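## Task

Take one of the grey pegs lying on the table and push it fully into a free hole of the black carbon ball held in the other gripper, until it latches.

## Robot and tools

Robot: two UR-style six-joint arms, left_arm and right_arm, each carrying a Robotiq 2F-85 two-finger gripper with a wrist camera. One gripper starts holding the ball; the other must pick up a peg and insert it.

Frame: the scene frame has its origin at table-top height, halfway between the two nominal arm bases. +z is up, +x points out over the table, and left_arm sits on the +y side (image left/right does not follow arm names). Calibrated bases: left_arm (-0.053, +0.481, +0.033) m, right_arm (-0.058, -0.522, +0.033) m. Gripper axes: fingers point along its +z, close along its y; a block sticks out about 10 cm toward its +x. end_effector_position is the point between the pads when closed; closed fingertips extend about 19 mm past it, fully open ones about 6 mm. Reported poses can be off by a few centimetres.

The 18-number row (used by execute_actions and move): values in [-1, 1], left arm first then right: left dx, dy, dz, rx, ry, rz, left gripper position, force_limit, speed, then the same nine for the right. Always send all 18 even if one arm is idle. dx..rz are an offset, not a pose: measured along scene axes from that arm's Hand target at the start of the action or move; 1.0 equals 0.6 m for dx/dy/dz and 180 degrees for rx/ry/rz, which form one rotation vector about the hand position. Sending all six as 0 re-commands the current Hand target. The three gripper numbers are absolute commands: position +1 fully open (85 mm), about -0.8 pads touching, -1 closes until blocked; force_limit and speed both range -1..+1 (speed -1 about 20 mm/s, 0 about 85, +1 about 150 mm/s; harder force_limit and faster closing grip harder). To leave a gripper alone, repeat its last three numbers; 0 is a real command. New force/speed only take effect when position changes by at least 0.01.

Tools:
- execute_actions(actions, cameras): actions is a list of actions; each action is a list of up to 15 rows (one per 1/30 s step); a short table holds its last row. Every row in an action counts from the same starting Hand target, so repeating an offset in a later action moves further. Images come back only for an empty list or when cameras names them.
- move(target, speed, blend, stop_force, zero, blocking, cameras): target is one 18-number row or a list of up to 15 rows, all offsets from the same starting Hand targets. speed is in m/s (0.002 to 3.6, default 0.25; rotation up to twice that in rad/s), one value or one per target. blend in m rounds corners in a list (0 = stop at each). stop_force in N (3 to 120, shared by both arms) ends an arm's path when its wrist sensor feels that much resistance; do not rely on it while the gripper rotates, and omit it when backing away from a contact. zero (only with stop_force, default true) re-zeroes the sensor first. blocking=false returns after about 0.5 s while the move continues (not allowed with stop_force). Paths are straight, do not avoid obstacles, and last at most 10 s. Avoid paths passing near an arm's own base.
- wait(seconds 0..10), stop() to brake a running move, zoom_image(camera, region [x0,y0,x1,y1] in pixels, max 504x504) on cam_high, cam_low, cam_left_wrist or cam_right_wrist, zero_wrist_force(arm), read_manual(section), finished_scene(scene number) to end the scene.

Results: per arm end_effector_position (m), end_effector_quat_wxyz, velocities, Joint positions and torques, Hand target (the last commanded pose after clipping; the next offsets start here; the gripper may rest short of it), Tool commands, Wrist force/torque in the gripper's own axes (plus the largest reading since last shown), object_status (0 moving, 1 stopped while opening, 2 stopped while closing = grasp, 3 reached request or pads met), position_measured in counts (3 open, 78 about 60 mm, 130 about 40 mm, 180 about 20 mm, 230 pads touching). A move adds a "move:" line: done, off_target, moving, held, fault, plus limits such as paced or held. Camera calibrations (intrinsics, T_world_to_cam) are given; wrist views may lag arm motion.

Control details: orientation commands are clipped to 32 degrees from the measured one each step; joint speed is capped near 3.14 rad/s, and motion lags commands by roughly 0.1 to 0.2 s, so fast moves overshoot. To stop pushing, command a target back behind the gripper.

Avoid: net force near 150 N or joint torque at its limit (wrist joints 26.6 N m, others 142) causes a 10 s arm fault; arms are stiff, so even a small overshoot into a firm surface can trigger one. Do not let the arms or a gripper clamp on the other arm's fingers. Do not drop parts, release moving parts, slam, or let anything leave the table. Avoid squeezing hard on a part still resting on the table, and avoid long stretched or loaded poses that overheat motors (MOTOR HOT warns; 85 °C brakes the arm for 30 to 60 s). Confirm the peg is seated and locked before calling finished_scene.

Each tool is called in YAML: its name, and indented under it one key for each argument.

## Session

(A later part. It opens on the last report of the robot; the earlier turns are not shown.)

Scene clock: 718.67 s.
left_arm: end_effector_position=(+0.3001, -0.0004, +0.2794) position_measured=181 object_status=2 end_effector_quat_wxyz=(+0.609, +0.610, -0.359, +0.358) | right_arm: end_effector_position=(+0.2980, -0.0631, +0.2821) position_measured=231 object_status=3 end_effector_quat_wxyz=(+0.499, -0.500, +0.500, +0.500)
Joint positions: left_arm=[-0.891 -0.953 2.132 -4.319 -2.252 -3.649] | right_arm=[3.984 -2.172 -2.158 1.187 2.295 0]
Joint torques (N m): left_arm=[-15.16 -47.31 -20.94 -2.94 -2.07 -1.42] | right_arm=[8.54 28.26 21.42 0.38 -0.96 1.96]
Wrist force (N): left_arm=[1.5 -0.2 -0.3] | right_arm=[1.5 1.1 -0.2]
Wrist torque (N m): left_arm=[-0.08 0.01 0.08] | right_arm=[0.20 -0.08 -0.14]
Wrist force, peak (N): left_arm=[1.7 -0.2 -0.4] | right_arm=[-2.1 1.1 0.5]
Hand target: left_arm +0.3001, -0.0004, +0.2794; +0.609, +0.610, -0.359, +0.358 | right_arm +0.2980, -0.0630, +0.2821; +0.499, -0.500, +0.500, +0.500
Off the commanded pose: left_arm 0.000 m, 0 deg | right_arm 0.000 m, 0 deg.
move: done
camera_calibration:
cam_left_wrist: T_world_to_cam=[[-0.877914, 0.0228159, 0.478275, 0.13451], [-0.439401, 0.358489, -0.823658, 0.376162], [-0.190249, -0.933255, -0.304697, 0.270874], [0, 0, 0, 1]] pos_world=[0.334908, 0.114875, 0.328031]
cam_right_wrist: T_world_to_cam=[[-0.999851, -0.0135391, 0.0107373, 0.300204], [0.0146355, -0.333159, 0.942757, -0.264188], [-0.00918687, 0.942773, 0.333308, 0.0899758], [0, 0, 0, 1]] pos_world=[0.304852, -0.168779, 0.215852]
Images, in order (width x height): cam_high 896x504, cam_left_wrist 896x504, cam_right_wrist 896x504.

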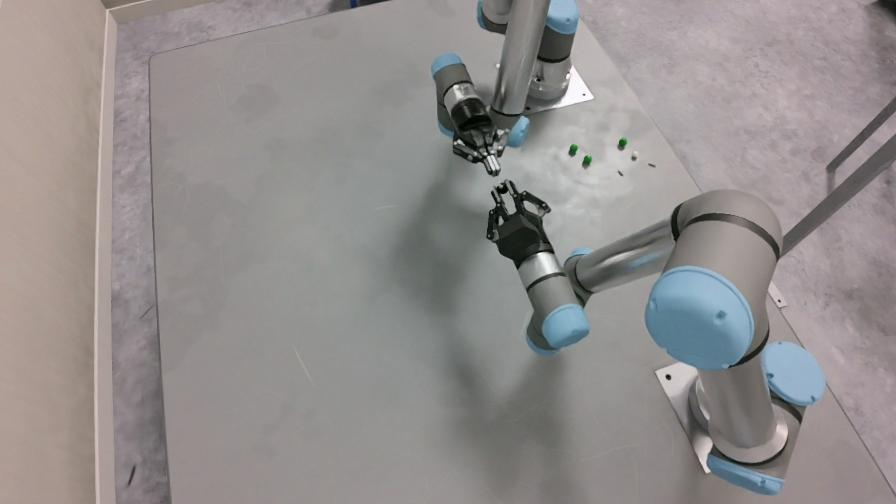

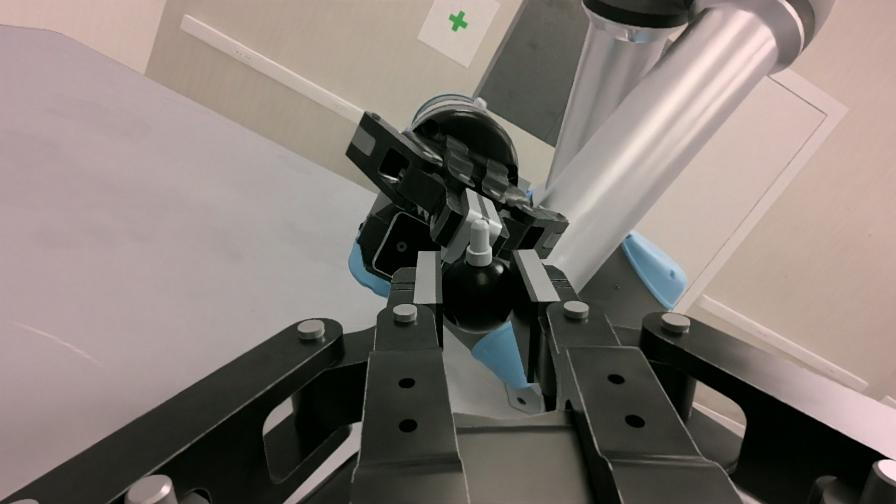

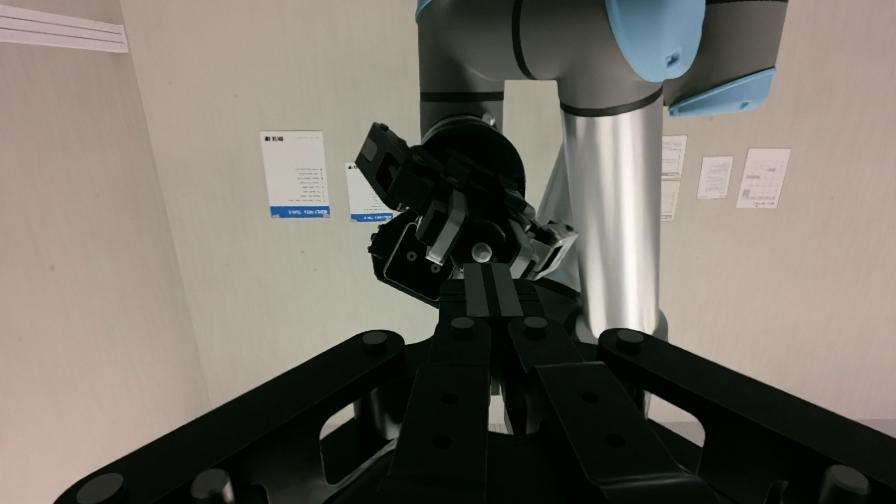

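move:
  target: [0,0,0,0,0,0,-0.98,1,-1, 0,0,-0.0083,0,0,0,-1,0.2,-1]
  speed: 0.05
  cameras: ["cam_right_wrist"]

move:
  target: [0,0,0,0,0,0,-0.98,1,-1, 0,0.05,0,0,0,0,-1,0.2,-1]
  speed: 0.006
  stop_force: 8
  cameras: ["cam_right_wrist","cam_left_wrist"]

zoom_image:
  camera: "cam_right_wrist"
  region: [430, 200, 550, 320]

Scene clock: 729.17 s.
left_arm: end_effector_position=(+0.3001, -0.0004, +0.2794) position_measured=181 object_status=2 end_effector_quat_wxyz=(+0.609, +0.610, -0.359, +0.358) | right_arm: end_effector_position=(+0.2980, -0.0630, +0.2772) position_measured=231 object_status=3 end_effector_quat_wxyz=(+0.500, -0.500, +0.500, +0.500)
Joint positions: left_arm=[-0.891 -0.953 2.132 -4.319 -2.252 -3.649] | right_arm=[3.984 -2.185 -2.157 1.2 2.295 0]
Joint torques (N m): left_arm=[-14.49 -47.57 -20.76 -2.93 -2.13 -1.46] | right_arm=[10.36 29.79 20.76 3.88 -1.01 -1.69]
Wrist force (N): left_arm=[1.6 -0.3 -0.4] | right_arm=[1.6 1.3 -0.3]
Wrist torque (N m): left_arm=[-0.09 -0.01 0.09] | right_arm=[0.23 -0.10 -0.14]
Wrist force, peak (N): left_arm=[1.8 -0.2 -0.3] | right_arm=[1.7 1.2 -0.2]
Hand target: left_arm +0.3001, -0.0004, +0.2794; +0.609, +0.610, -0.359, +0.358 | right_arm +0.2980, -0.0630, +0.2772; +0.499, -0.500, +0.500, +0.500
Off the commanded pose: left_arm 0.000 m, 0 deg | right_arm 0.000 m, 0 deg.
move: done
camera_calibration:
cam_right_wrist: T_world_to_cam=[[-0.999851, -0.0135391, 0.0107373, 0.300257], [0.0146355, -0.333159, 0.942757, -0.259535], [-0.00918687, 0.942773, 0.333308, 0.0915148], [0, 0, 0, 1]] pos_world=[0.304852, -0.168679, 0.210952]
Images, in order (width x height): cam_right_wrist 896x504.

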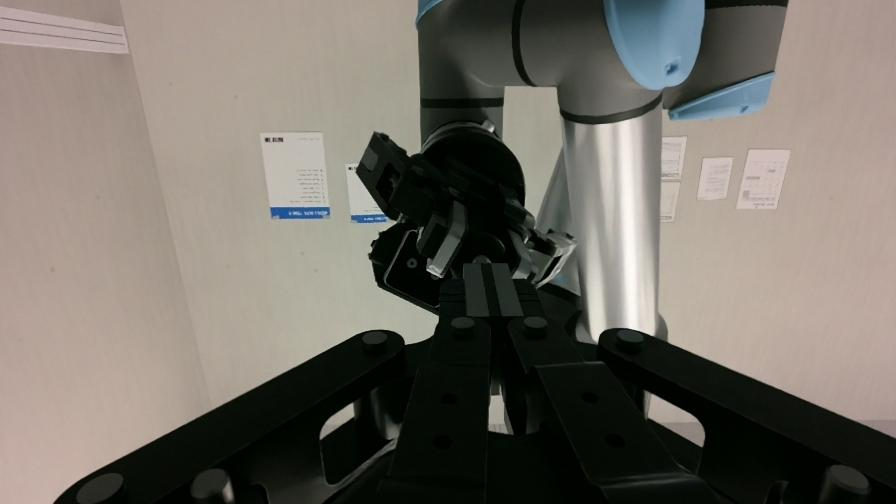

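Scene clock: 732.53 s.
left_arm: end_effector_position=(+0.3001, -0.0004, +0.2794) position_measured=181 object_status=2 end_effector_quat_wxyz=(+0.609, +0.610, -0.359, +0.358) | right_arm: end_effector_position=(+0.2980, -0.0498, +0.2772) position_measured=231 object_status=3 end_effector_quat_wxyz=(+0.500, -0.500, +0.500, +0.500)
Joint positions: left_arm=[-0.891 -0.953 2.132 -4.319 -2.252 -3.649] | right_arm=[4.006 -2.192 -2.137 1.187 2.273 0]
Joint torques (N m): left_arm=[-13.74 -46.23 -21.83 0.48 -2.12 -1.39] | right_arm=[-8.45 41.21 3.19 3.04 1.5 2.35]
Wrist force (N): left_arm=[2.5 -0.9 -8.5] | right_arm=[2.1 2.1 -8.0]
Wrist torque (N m): left_arm=[-0.08 0.01 0.09] | right_arm=[0.16 -0.06 -0.14]
Wrist force, peak (N): left_arm=[3.9 -0.7 -13.7] | right_arm=[3.3 2.4 -13.5]
Hand target: left_arm +0.3001, -0.0004, +0.2794; +0.609, +0.610, -0.359, +0.358 | right_arm +0.2980, -0.0498, +0.2772; +0.500, -0.500, +0.500, +0.500 (not the last commanded pose)
Off the commanded pose: left_arm 0.000 m, 0 deg | right_arm 0.017 m, 0 deg.
move: contact (right_arm)
camera_calibration:
cam_left_wrist: T_world_to_cam=[[-0.877914, 0.0228159, 0.478275, 0.13451], [-0.439401, 0.358489, -0.823658, 0.376162], [-0.190249, -0.933255, -0.304697, 0.270874], [0, 0, 0, 1]] pos_world=[0.334908, 0.114875, 0.328031]
cam_right_wrist: T_world_to_cam=[[-0.999851, -0.0135391, 0.0107373, 0.300437], [0.0146355, -0.333159, 0.942757, -0.255043], [-0.00918687, 0.942773, 0.333308, 0.0791035], [0, 0, 0, 1]] pos_world=[0.304852, -0.155479, 0.210852]
Images, in order (width x height): cam_left_wrist 896x504, cam_right_wrist 896x504.

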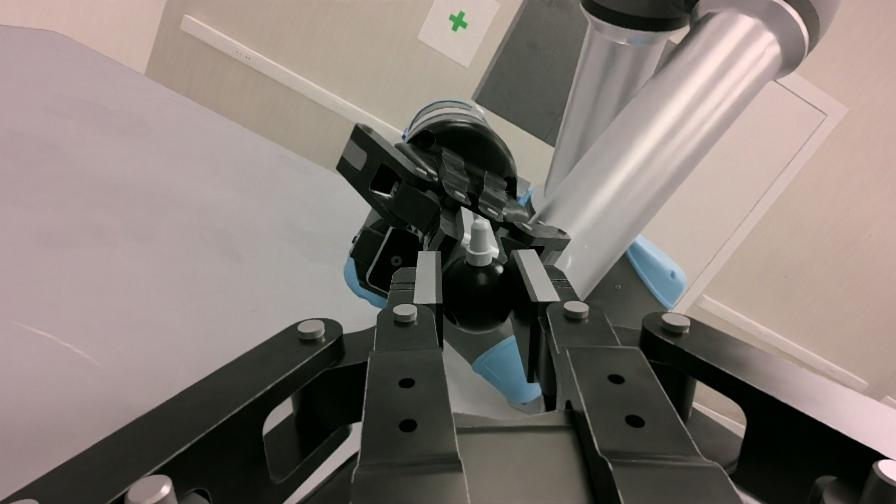

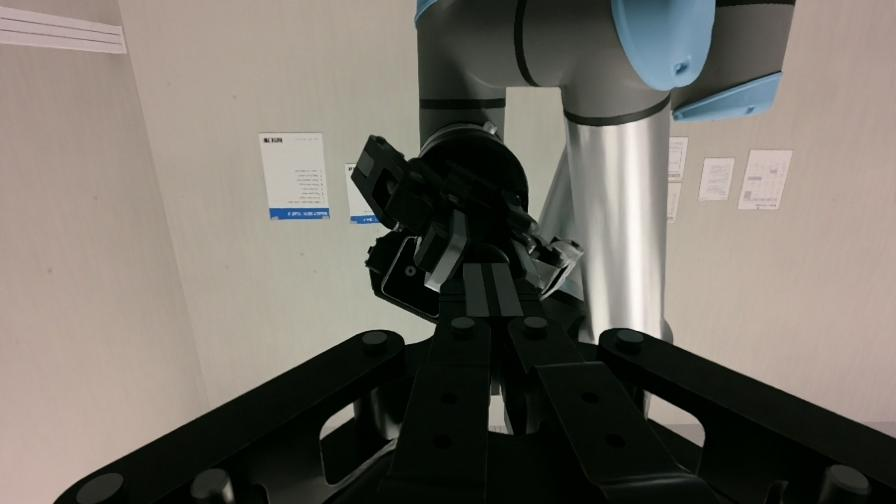

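Scaled by 4.200.

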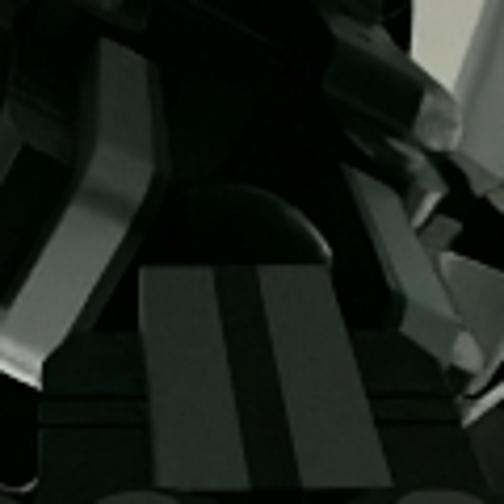

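move:
  target: [0,0,0,0,0,0,-0.98,1,-1, 0,0.02,0,0,0,0,-1,0.2,-1]
  speed: 0.004
  stop_force: 40
  zero: false

move:
  target: [0,0,0,0,0,0,-0.98,1,-1, 0,0.012,0,0,0,0,-1,0.2,-1]
  speed: 0.003
  stop_force: 60
  zero: false

Scene clock: 737.57 s.
left_arm: end_effector_position=(+0.3001, -0.0004, +0.2794) position_measured=181 object_status=2 end_effector_quat_wxyz=(+0.609, +0.610, -0.359, +0.358) | right_arm: end_effector_position=(+0.2981, -0.0487, +0.2771) position_measured=231 object_status=3 end_effector_quat_wxyz=(+0.500, -0.500, +0.500, +0.500)
Joint positions: left_arm=[-0.891 -0.953 2.132 -4.319 -2.252 -3.649] | right_arm=[4.008 -2.193 -2.136 1.186 2.271 0]
Joint torques (N m): left_arm=[-15.56 -30.84 -21.25 3.35 -2.04 -1.45] | right_arm=[2.15 43.43 12.59 1.62 0.32 2.02]
Wrist force (N): left_arm=[10.0 -1.0 -40.0] | right_arm=[8.2 5.5 -39.2]
Wrist torque (N m): left_arm=[0.00 -0.10 0.10] | right_arm=[0.04 0.03 -0.14]
Wrist force, peak (N): left_arm=[11.5 -0.7 -45.4] | right_arm=[9.5 6.1 -44.5]
Hand target: left_arm +0.3001, -0.0004, +0.2794; +0.609, +0.610, -0.359, +0.358 | right_arm +0.2981, -0.0487, +0.2771; +0.500, -0.500, +0.500, +0.500 (not the last commanded pose)
Off the commanded pose: left_arm 0.000 m, 0 deg | right_arm 0.011 m, 0 deg.
move: contact (right_arm)

Scene clock: 739.17 s.
left_arm: end_effector_position=(+0.3001, -0.0004, +0.2794) position_measured=181 object_status=2 end_effector_quat_wxyz=(+0.609, +0.610, -0.359, +0.358) | right_arm: end_effector_position=(+0.2981, -0.0478, +0.2771) position_measured=231 object_status=3 end_effector_quat_wxyz=(+0.500, -0.500, +0.500, +0.500)
Joint positions: left_arm=[-0.891 -0.953 2.132 -4.319 -2.252 -3.649] | right_arm=[4.009 -2.194 -2.134 1.185 2.27 0]
Joint torques (N m): left_arm=[-13.22 -15.96 -21.28 6.2 -2.09 -1.42] | right_arm=[9.36 46.03 20.43 1.42 0.51 2.07]
Wrist force (N): left_arm=[16.8 3.5 -61.3] | right_arm=[16.3 4.7 -60.0]
Wrist torque (N m): left_arm=[-0.08 -0.20 0.09] | right_arm=[0.04 0.09 -0.16]
Wrist force, peak (N): left_arm=[18.1 3.2 -65.5] | right_arm=[17.2 5.5 -64.2]
Hand target: left_arm +0.3001, -0.0004, +0.2794; +0.609, +0.610, -0.359, +0.358 | right_arm +0.2981, -0.0478, +0.2771; +0.500, -0.500, +0.500, +0.500 (not the last commanded pose)
Off the commanded pose: left_arm 0.000 m, 0 deg | right_arm 0.006 m, 0 deg.
move: contact (right_arm)

move:
  target: [0,0,0,0,0,0,-0.98,1,-1, 0,0.012,-0.0005,0,0,0,-1,0.2,-1]
  speed: 0.003
  stop_force: 75
  zero: false
  cameras: ["cam_left_wrist"]

zoom_image:
  camera: "cam_left_wrist"
  region: [426, 180, 546, 340]

Scene clock: 746.77 s.
left_arm: end_effector_position=(+0.3001, -0.0004, +0.2794) position_measured=181 object_status=2 end_effector_quat_wxyz=(+0.609, +0.610, -0.359, +0.358) | right_arm: end_effector_position=(+0.2981, -0.0406, +0.2768) position_measured=231 object_status=3 end_effector_quat_wxyz=(+0.500, -0.500, +0.500, +0.500)
Joint positions: left_arm=[-0.891 -0.953 2.132 -4.319 -2.252 -3.649] | right_arm=[4.021 -2.199 -2.123 1.179 2.258 0]
Joint torques (N m): left_arm=[-13.73 -19.02 -20.03 2.73 -0.58 -1.32] | right_arm=[19.65 35.07 36.18 -0.15 -3.37 1.93]
Wrist force (N): left_arm=[18.1 -0.7 -36.2] | right_arm=[15.0 9.2 -35.3]
Wrist torque (N m): left_arm=[0.14 -0.33 0.17] | right_arm=[0.06 0.24 -0.10]
Wrist force, peak (N): left_arm=[23.0 6.6 -67.1] | right_arm=[23.4 4.5 -65.5]
Hand target: left_arm +0.3001, -0.0004, +0.2794; +0.609, +0.610, -0.359, +0.358 | right_arm +0.2981, -0.0406, +0.2768; +0.500, -0.500, +0.500, +0.500
Off the commanded pose: left_arm 0.000 m, 0 deg | right_arm 0.000 m, 0 deg.
move: done
camera_calibration:
cam_left_wrist: T_world_to_cam=[[-0.877914, 0.0228159, 0.478275, 0.13451], [-0.439401, 0.358489, -0.823658, 0.376162], [-0.190249, -0.933255, -0.304697, 0.270874], [0, 0, 0, 1]] pos_world=[0.334908, 0.114875, 0.328031]
Images, in order (width x height): cam_left_wrist 896x504.

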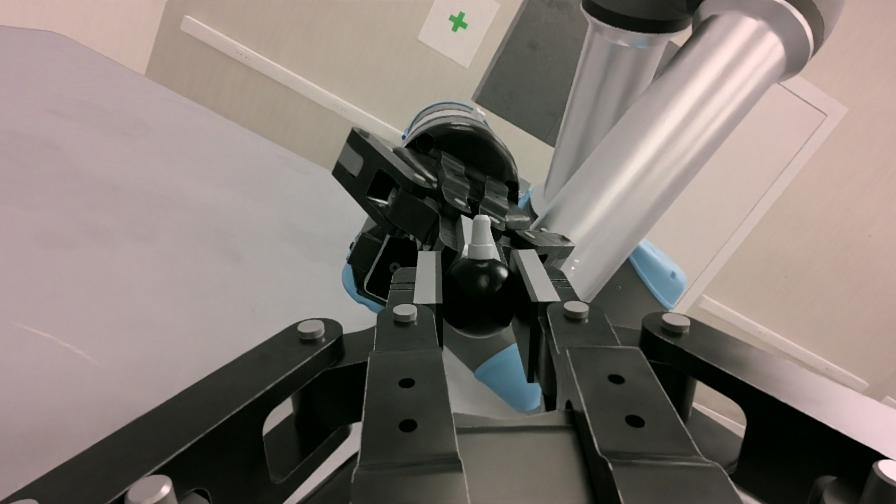

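Scaled by 3.150.

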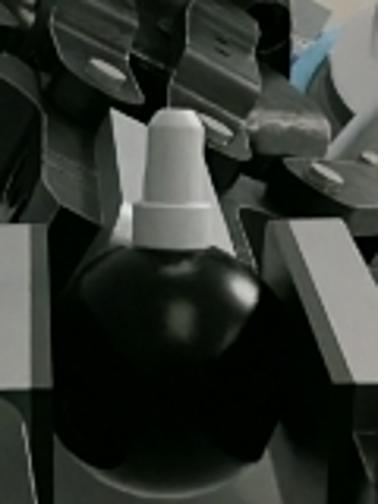

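move:
  target:
    - [0,0,0,0,0,0,-0.98,1,-1, 0,-0.04,0,0,0,0,-1,0.2,-1]
    - [0,0,0,0,0,0,-0.98,1,-1, 0,-0.15,0.13,-0.4917,0,0,-1,0.2,-1]
    - [0,0,0,0,0,0,-0.98,1,-1, 0,0.085,0.154,-0.4917,0,0,-0.5,0.2,-1]
  speed: [0.04,0.2,0.15]
  blend: [0.005,0.02,0]
  cameras: ["cam_right_wrist","cam_left_wrist"]

zoom_image:
  camera: "cam_right_wrist"
  region: [430, 120, 520, 230]

zoom_image:
  camera: "cam_left_wrist"
  region: [426, 210, 526, 340]

Scene clock: 761.20 s.
left_arm: end_effector_position=(+0.3001, -0.0004, +0.2794) position_measured=181 object_status=2 end_effector_quat_wxyz=(+0.609, +0.610, -0.359, +0.358) | right_arm: end_effector_position=(+0.2981, +0.0104, +0.3692) position_measured=192 object_status=0 end_effector_quat_wxyz=(-0.009, +0.707, -0.707, -0.009)
Joint positions: left_arm=[-0.891 -0.953 2.132 -4.319 -2.252 -3.649] | right_arm=[4.323 -1.881 -1.202 -1.606 1.581 -0.383]
Joint torques (N m): left_arm=[-5.99 -38.28 -20.22 -3.29 -0.73 -1.45] | right_arm=[10.51 31.19 37.56 1.37 1.5 2.49]
Wrist force (N): left_arm=[1.6 0.8 -0.3] | right_arm=[-0.1 -0.1 0.3]
Wrist torque (N m): left_arm=[0.07 0.00 0.08] | right_arm=[-0.01 0.03 -0.18]
Wrist force, peak (N): left_arm=[18.2 -0.9 -36.5] | right_arm=[15.2 9.2 -35.6]
Hand target: left_arm +0.3001, -0.0004, +0.2794; +0.609, +0.610, -0.359, +0.358 | right_arm +0.2981, +0.0104, +0.3692; -0.009, +0.707, -0.707, -0.009
Off the commanded pose: left_arm 0.000 m, 0 deg | right_arm 0.000 m, 0 deg.
move: done
camera_calibration:
cam_left_wrist: T_world_to_cam=[[-0.877914, 0.0228159, 0.478275, 0.13451], [-0.439401, 0.358489, -0.823658, 0.376162], [-0.190249, -0.933255, -0.304697, 0.270874], [0, 0, 0, 1]] pos_world=[0.334908, 0.114875, 0.328031]
cam_right_wrist: T_world_to_cam=[[-0.999853, 0.0104948, 0.0135343, 0.29902], [0.0146403, 0.933814, 0.357458, -0.118842], [-0.00888706, 0.357604, -0.933831, 0.465533], [0, 0, 0, 1]] pos_world=[0.304854, -0.0586385, 0.473163]
Images, in order (width x height): cam_left_wrist 896x504, cam_right_wrist 896x504.

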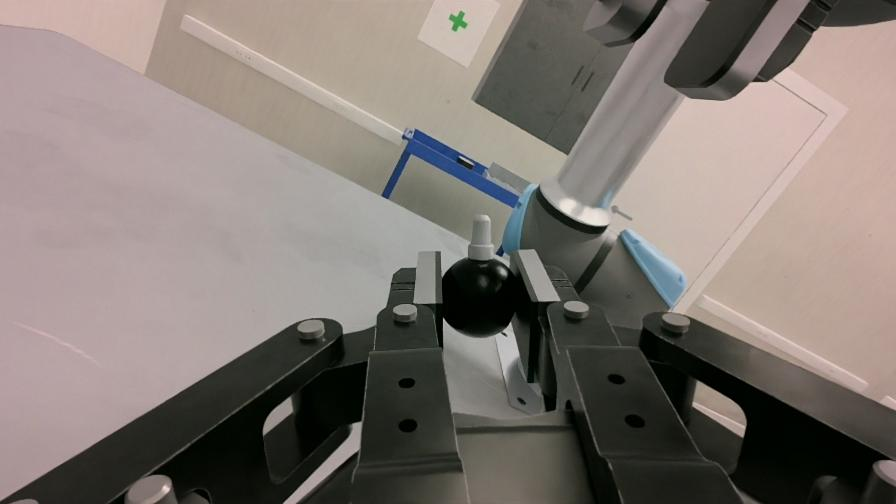

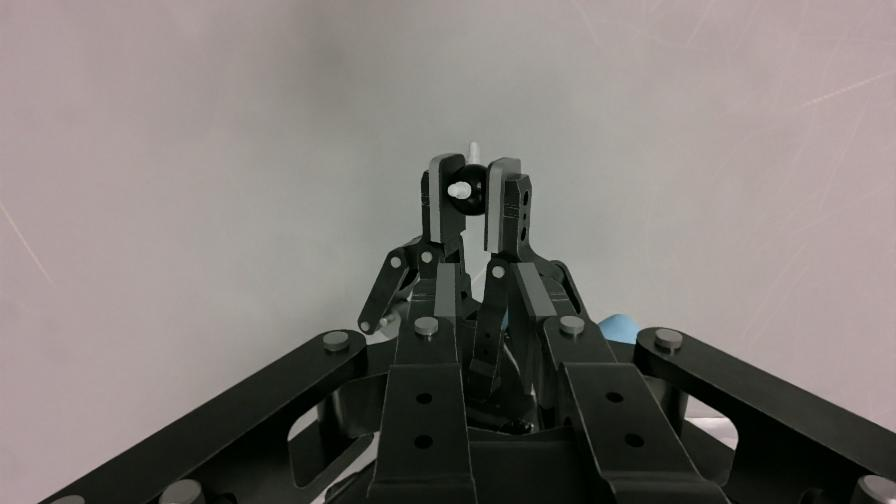

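Scaled by 4.582.

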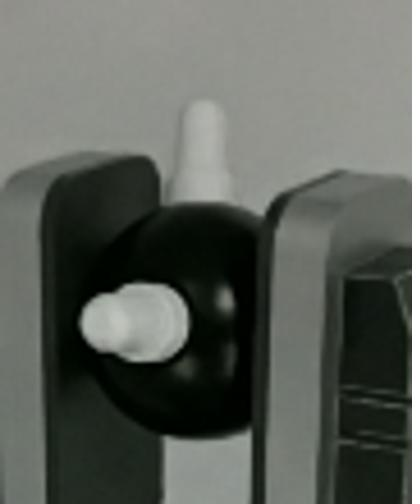

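Scaled by 3.877.

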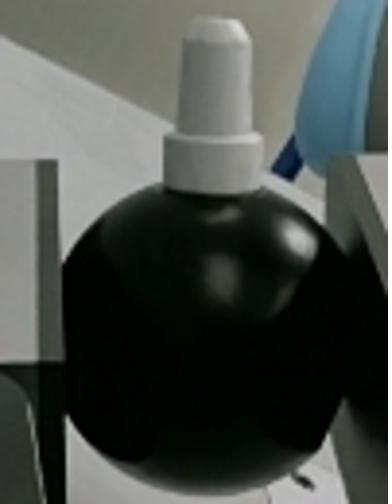

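move:
  target:
    - [0,0,0,0,0,0,-0.98,1,-1, 0,-0.2,0,0,0,0,-0.5,0.2,-1]
    - [0,0,0,0,0,0,-0.98,1,-1, -0.0093,-0.2,0,0.2694,0,0,-0.5,0.2,-1]
    - [0,0,0,0,0,0,-0.98,1,-1, -0.0093,-0.1213,-0.066,0.2694,0,0,-0.5,0.2,-1]
  speed: [0.15,0.2,0.12]
  blend: [0.02,0.01,0]
  cameras: ["cam_right_wrist"]

zoom_image:
  camera: "cam_right_wrist"
  region: [430, 150, 530, 270]

Scene clock: 825.27 s.
left_arm: end_effector_position=(+0.3001, -0.0004, +0.2794) position_measured=181 object_status=2 end_effector_quat_wxyz=(+0.609, +0.610, -0.359, +0.358) | right_arm: end_effector_position=(+0.2925, -0.0624, +0.3296) position_measured=192 object_status=3 end_effector_quat_wxyz=(-0.298, +0.641, -0.641, -0.299)
Joint positions: left_arm=[-0.891 -0.953 2.132 -4.319 -2.252 -3.649] | right_arm=[4.089 -1.584 -2.079 -0.28 2.031 -0.429]
Joint torques (N m): left_arm=[2.09 -41.81 -19.95 -3.25 -0.45 -1.16] | right_arm=[8.43 17.94 35.06 5.58 -0.28 2.29]
Wrist force (N): left_arm=[1.6 0.9 -0.4] | right_arm=[1.0 0.5 0.3]
Wrist torque (N m): left_arm=[0.09 0.00 0.09] | right_arm=[0.08 -0.08 -0.13]
Wrist force, peak (N): left_arm=[1.9 1.2 -0.5] | right_arm=[1.5 0.6 1.8]
Hand target: left_arm +0.3001, -0.0004, +0.2794; +0.609, +0.610, -0.359, +0.358 | right_arm +0.2925, -0.0624, +0.3296; -0.298, +0.641, -0.641, -0.299
Off the commanded pose: left_arm 0.000 m, 0 deg | right_arm 0.000 m, 0 deg.
move: done
camera_calibration:
cam_right_wrist: T_world_to_cam=[[-0.999853, -0.00318096, 0.0168281, 0.292781], [0.0146397, 0.351149, 0.936205, -0.263804], [-0.00888719, 0.936314, -0.351051, 0.298562], [0, 0, 0, 1]] pos_world=[0.299254, -0.185982, 0.346859]
Images, in order (width x height): cam_right_wrist 896x504.

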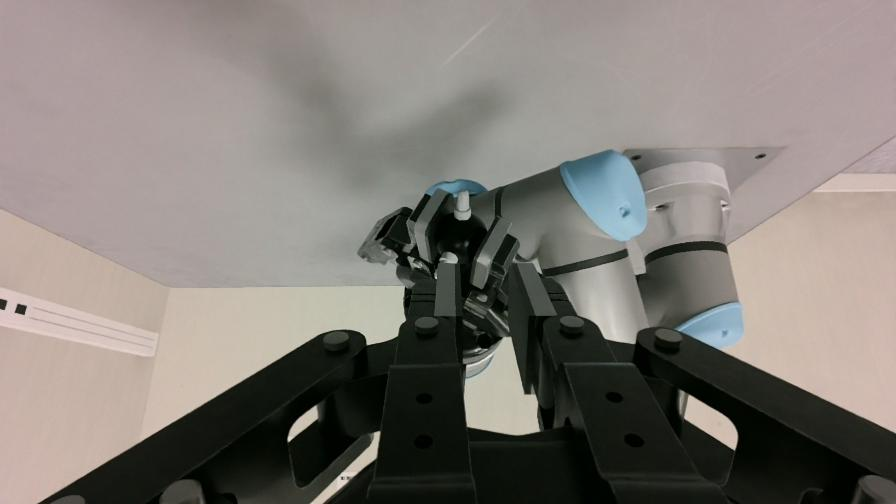

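Scaled by 4.200.

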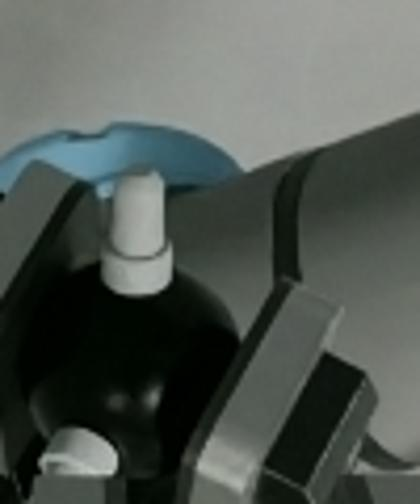

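move:
  target: [0,0,0,0,0,0,-0.98,1,-1, 0,0.01,0.05,0,0,0,-0.5,0.2,-1]
  cameras: ["cam_right_wrist"]

zoom_image:
  camera: "cam_right_wrist"
  region: [425, 130, 505, 230]

Scene clock: 829.30 s.
left_arm: end_effector_position=(+0.3001, -0.0004, +0.2794) position_measured=181 object_status=2 end_effector_quat_wxyz=(+0.609, +0.610, -0.359, +0.358) | right_arm: end_effector_position=(+0.2925, -0.0564, +0.3596) position_measured=192 object_status=3 end_effector_quat_wxyz=(-0.298, +0.641, -0.641, -0.299)
Joint positions: left_arm=[-0.891 -0.953 2.132 -4.319 -2.252 -3.649] | right_arm=[4.097 -1.557 -2.02 -0.363 2.025 -0.422]
Joint torques (N m): left_arm=[6.67 -42.73 -19.91 -3.17 -0.66 -1.17] | right_arm=[11.29 28.59 36.65 2.09 -0.69 2.36]
Wrist force (N): left_arm=[1.6 0.7 -0.3] | right_arm=[1.0 0.7 0.3]
Wrist torque (N m): left_arm=[0.06 0.00 0.09] | right_arm=[0.12 -0.08 -0.14]
Wrist force, peak (N): left_arm=[2.0 0.8 -0.3] | right_arm=[1.6 0.8 0.8]
Hand target: left_arm +0.3001, -0.0004, +0.2794; +0.609, +0.610, -0.359, +0.358 | right_arm +0.2925, -0.0564, +0.3596; -0.298, +0.641, -0.641, -0.299
Off the commanded pose: left_arm 0.000 m, 0 deg | right_arm 0.000 m, 0 deg.
move: done
camera_calibration:
cam_right_wrist: T_world_to_cam=[[-0.999853, -0.00318096, 0.0168281, 0.292297], [0.0146397, 0.351149, 0.936205, -0.293904], [-0.00888719, 0.936314, -0.351051, 0.30344], [0, 0, 0, 1]] pos_world=[0.299254, -0.179982, 0.376759]
Images, in order (width x height): cam_right_wrist 896x504.

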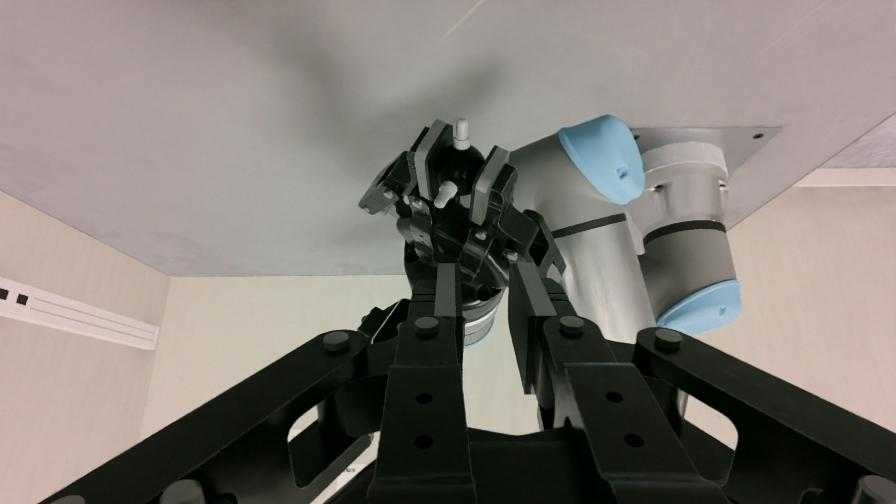

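Scaled by 5.040.

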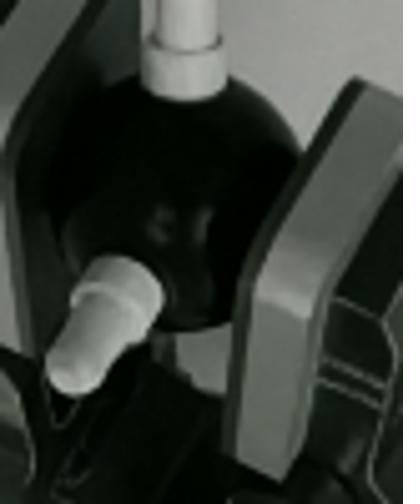

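zoom_image:
  camera: "cam_right_wrist"
  region: [425, 110, 495, 220]

Scaled by 4.582.

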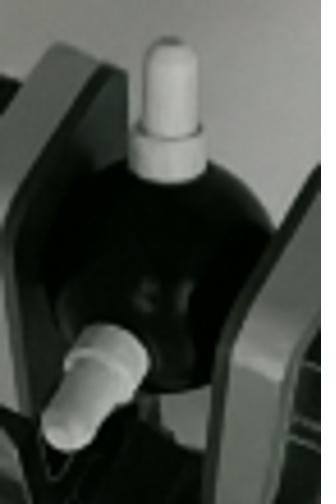

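finished_scene:
  scene: 1

The scene is finished: the task was done.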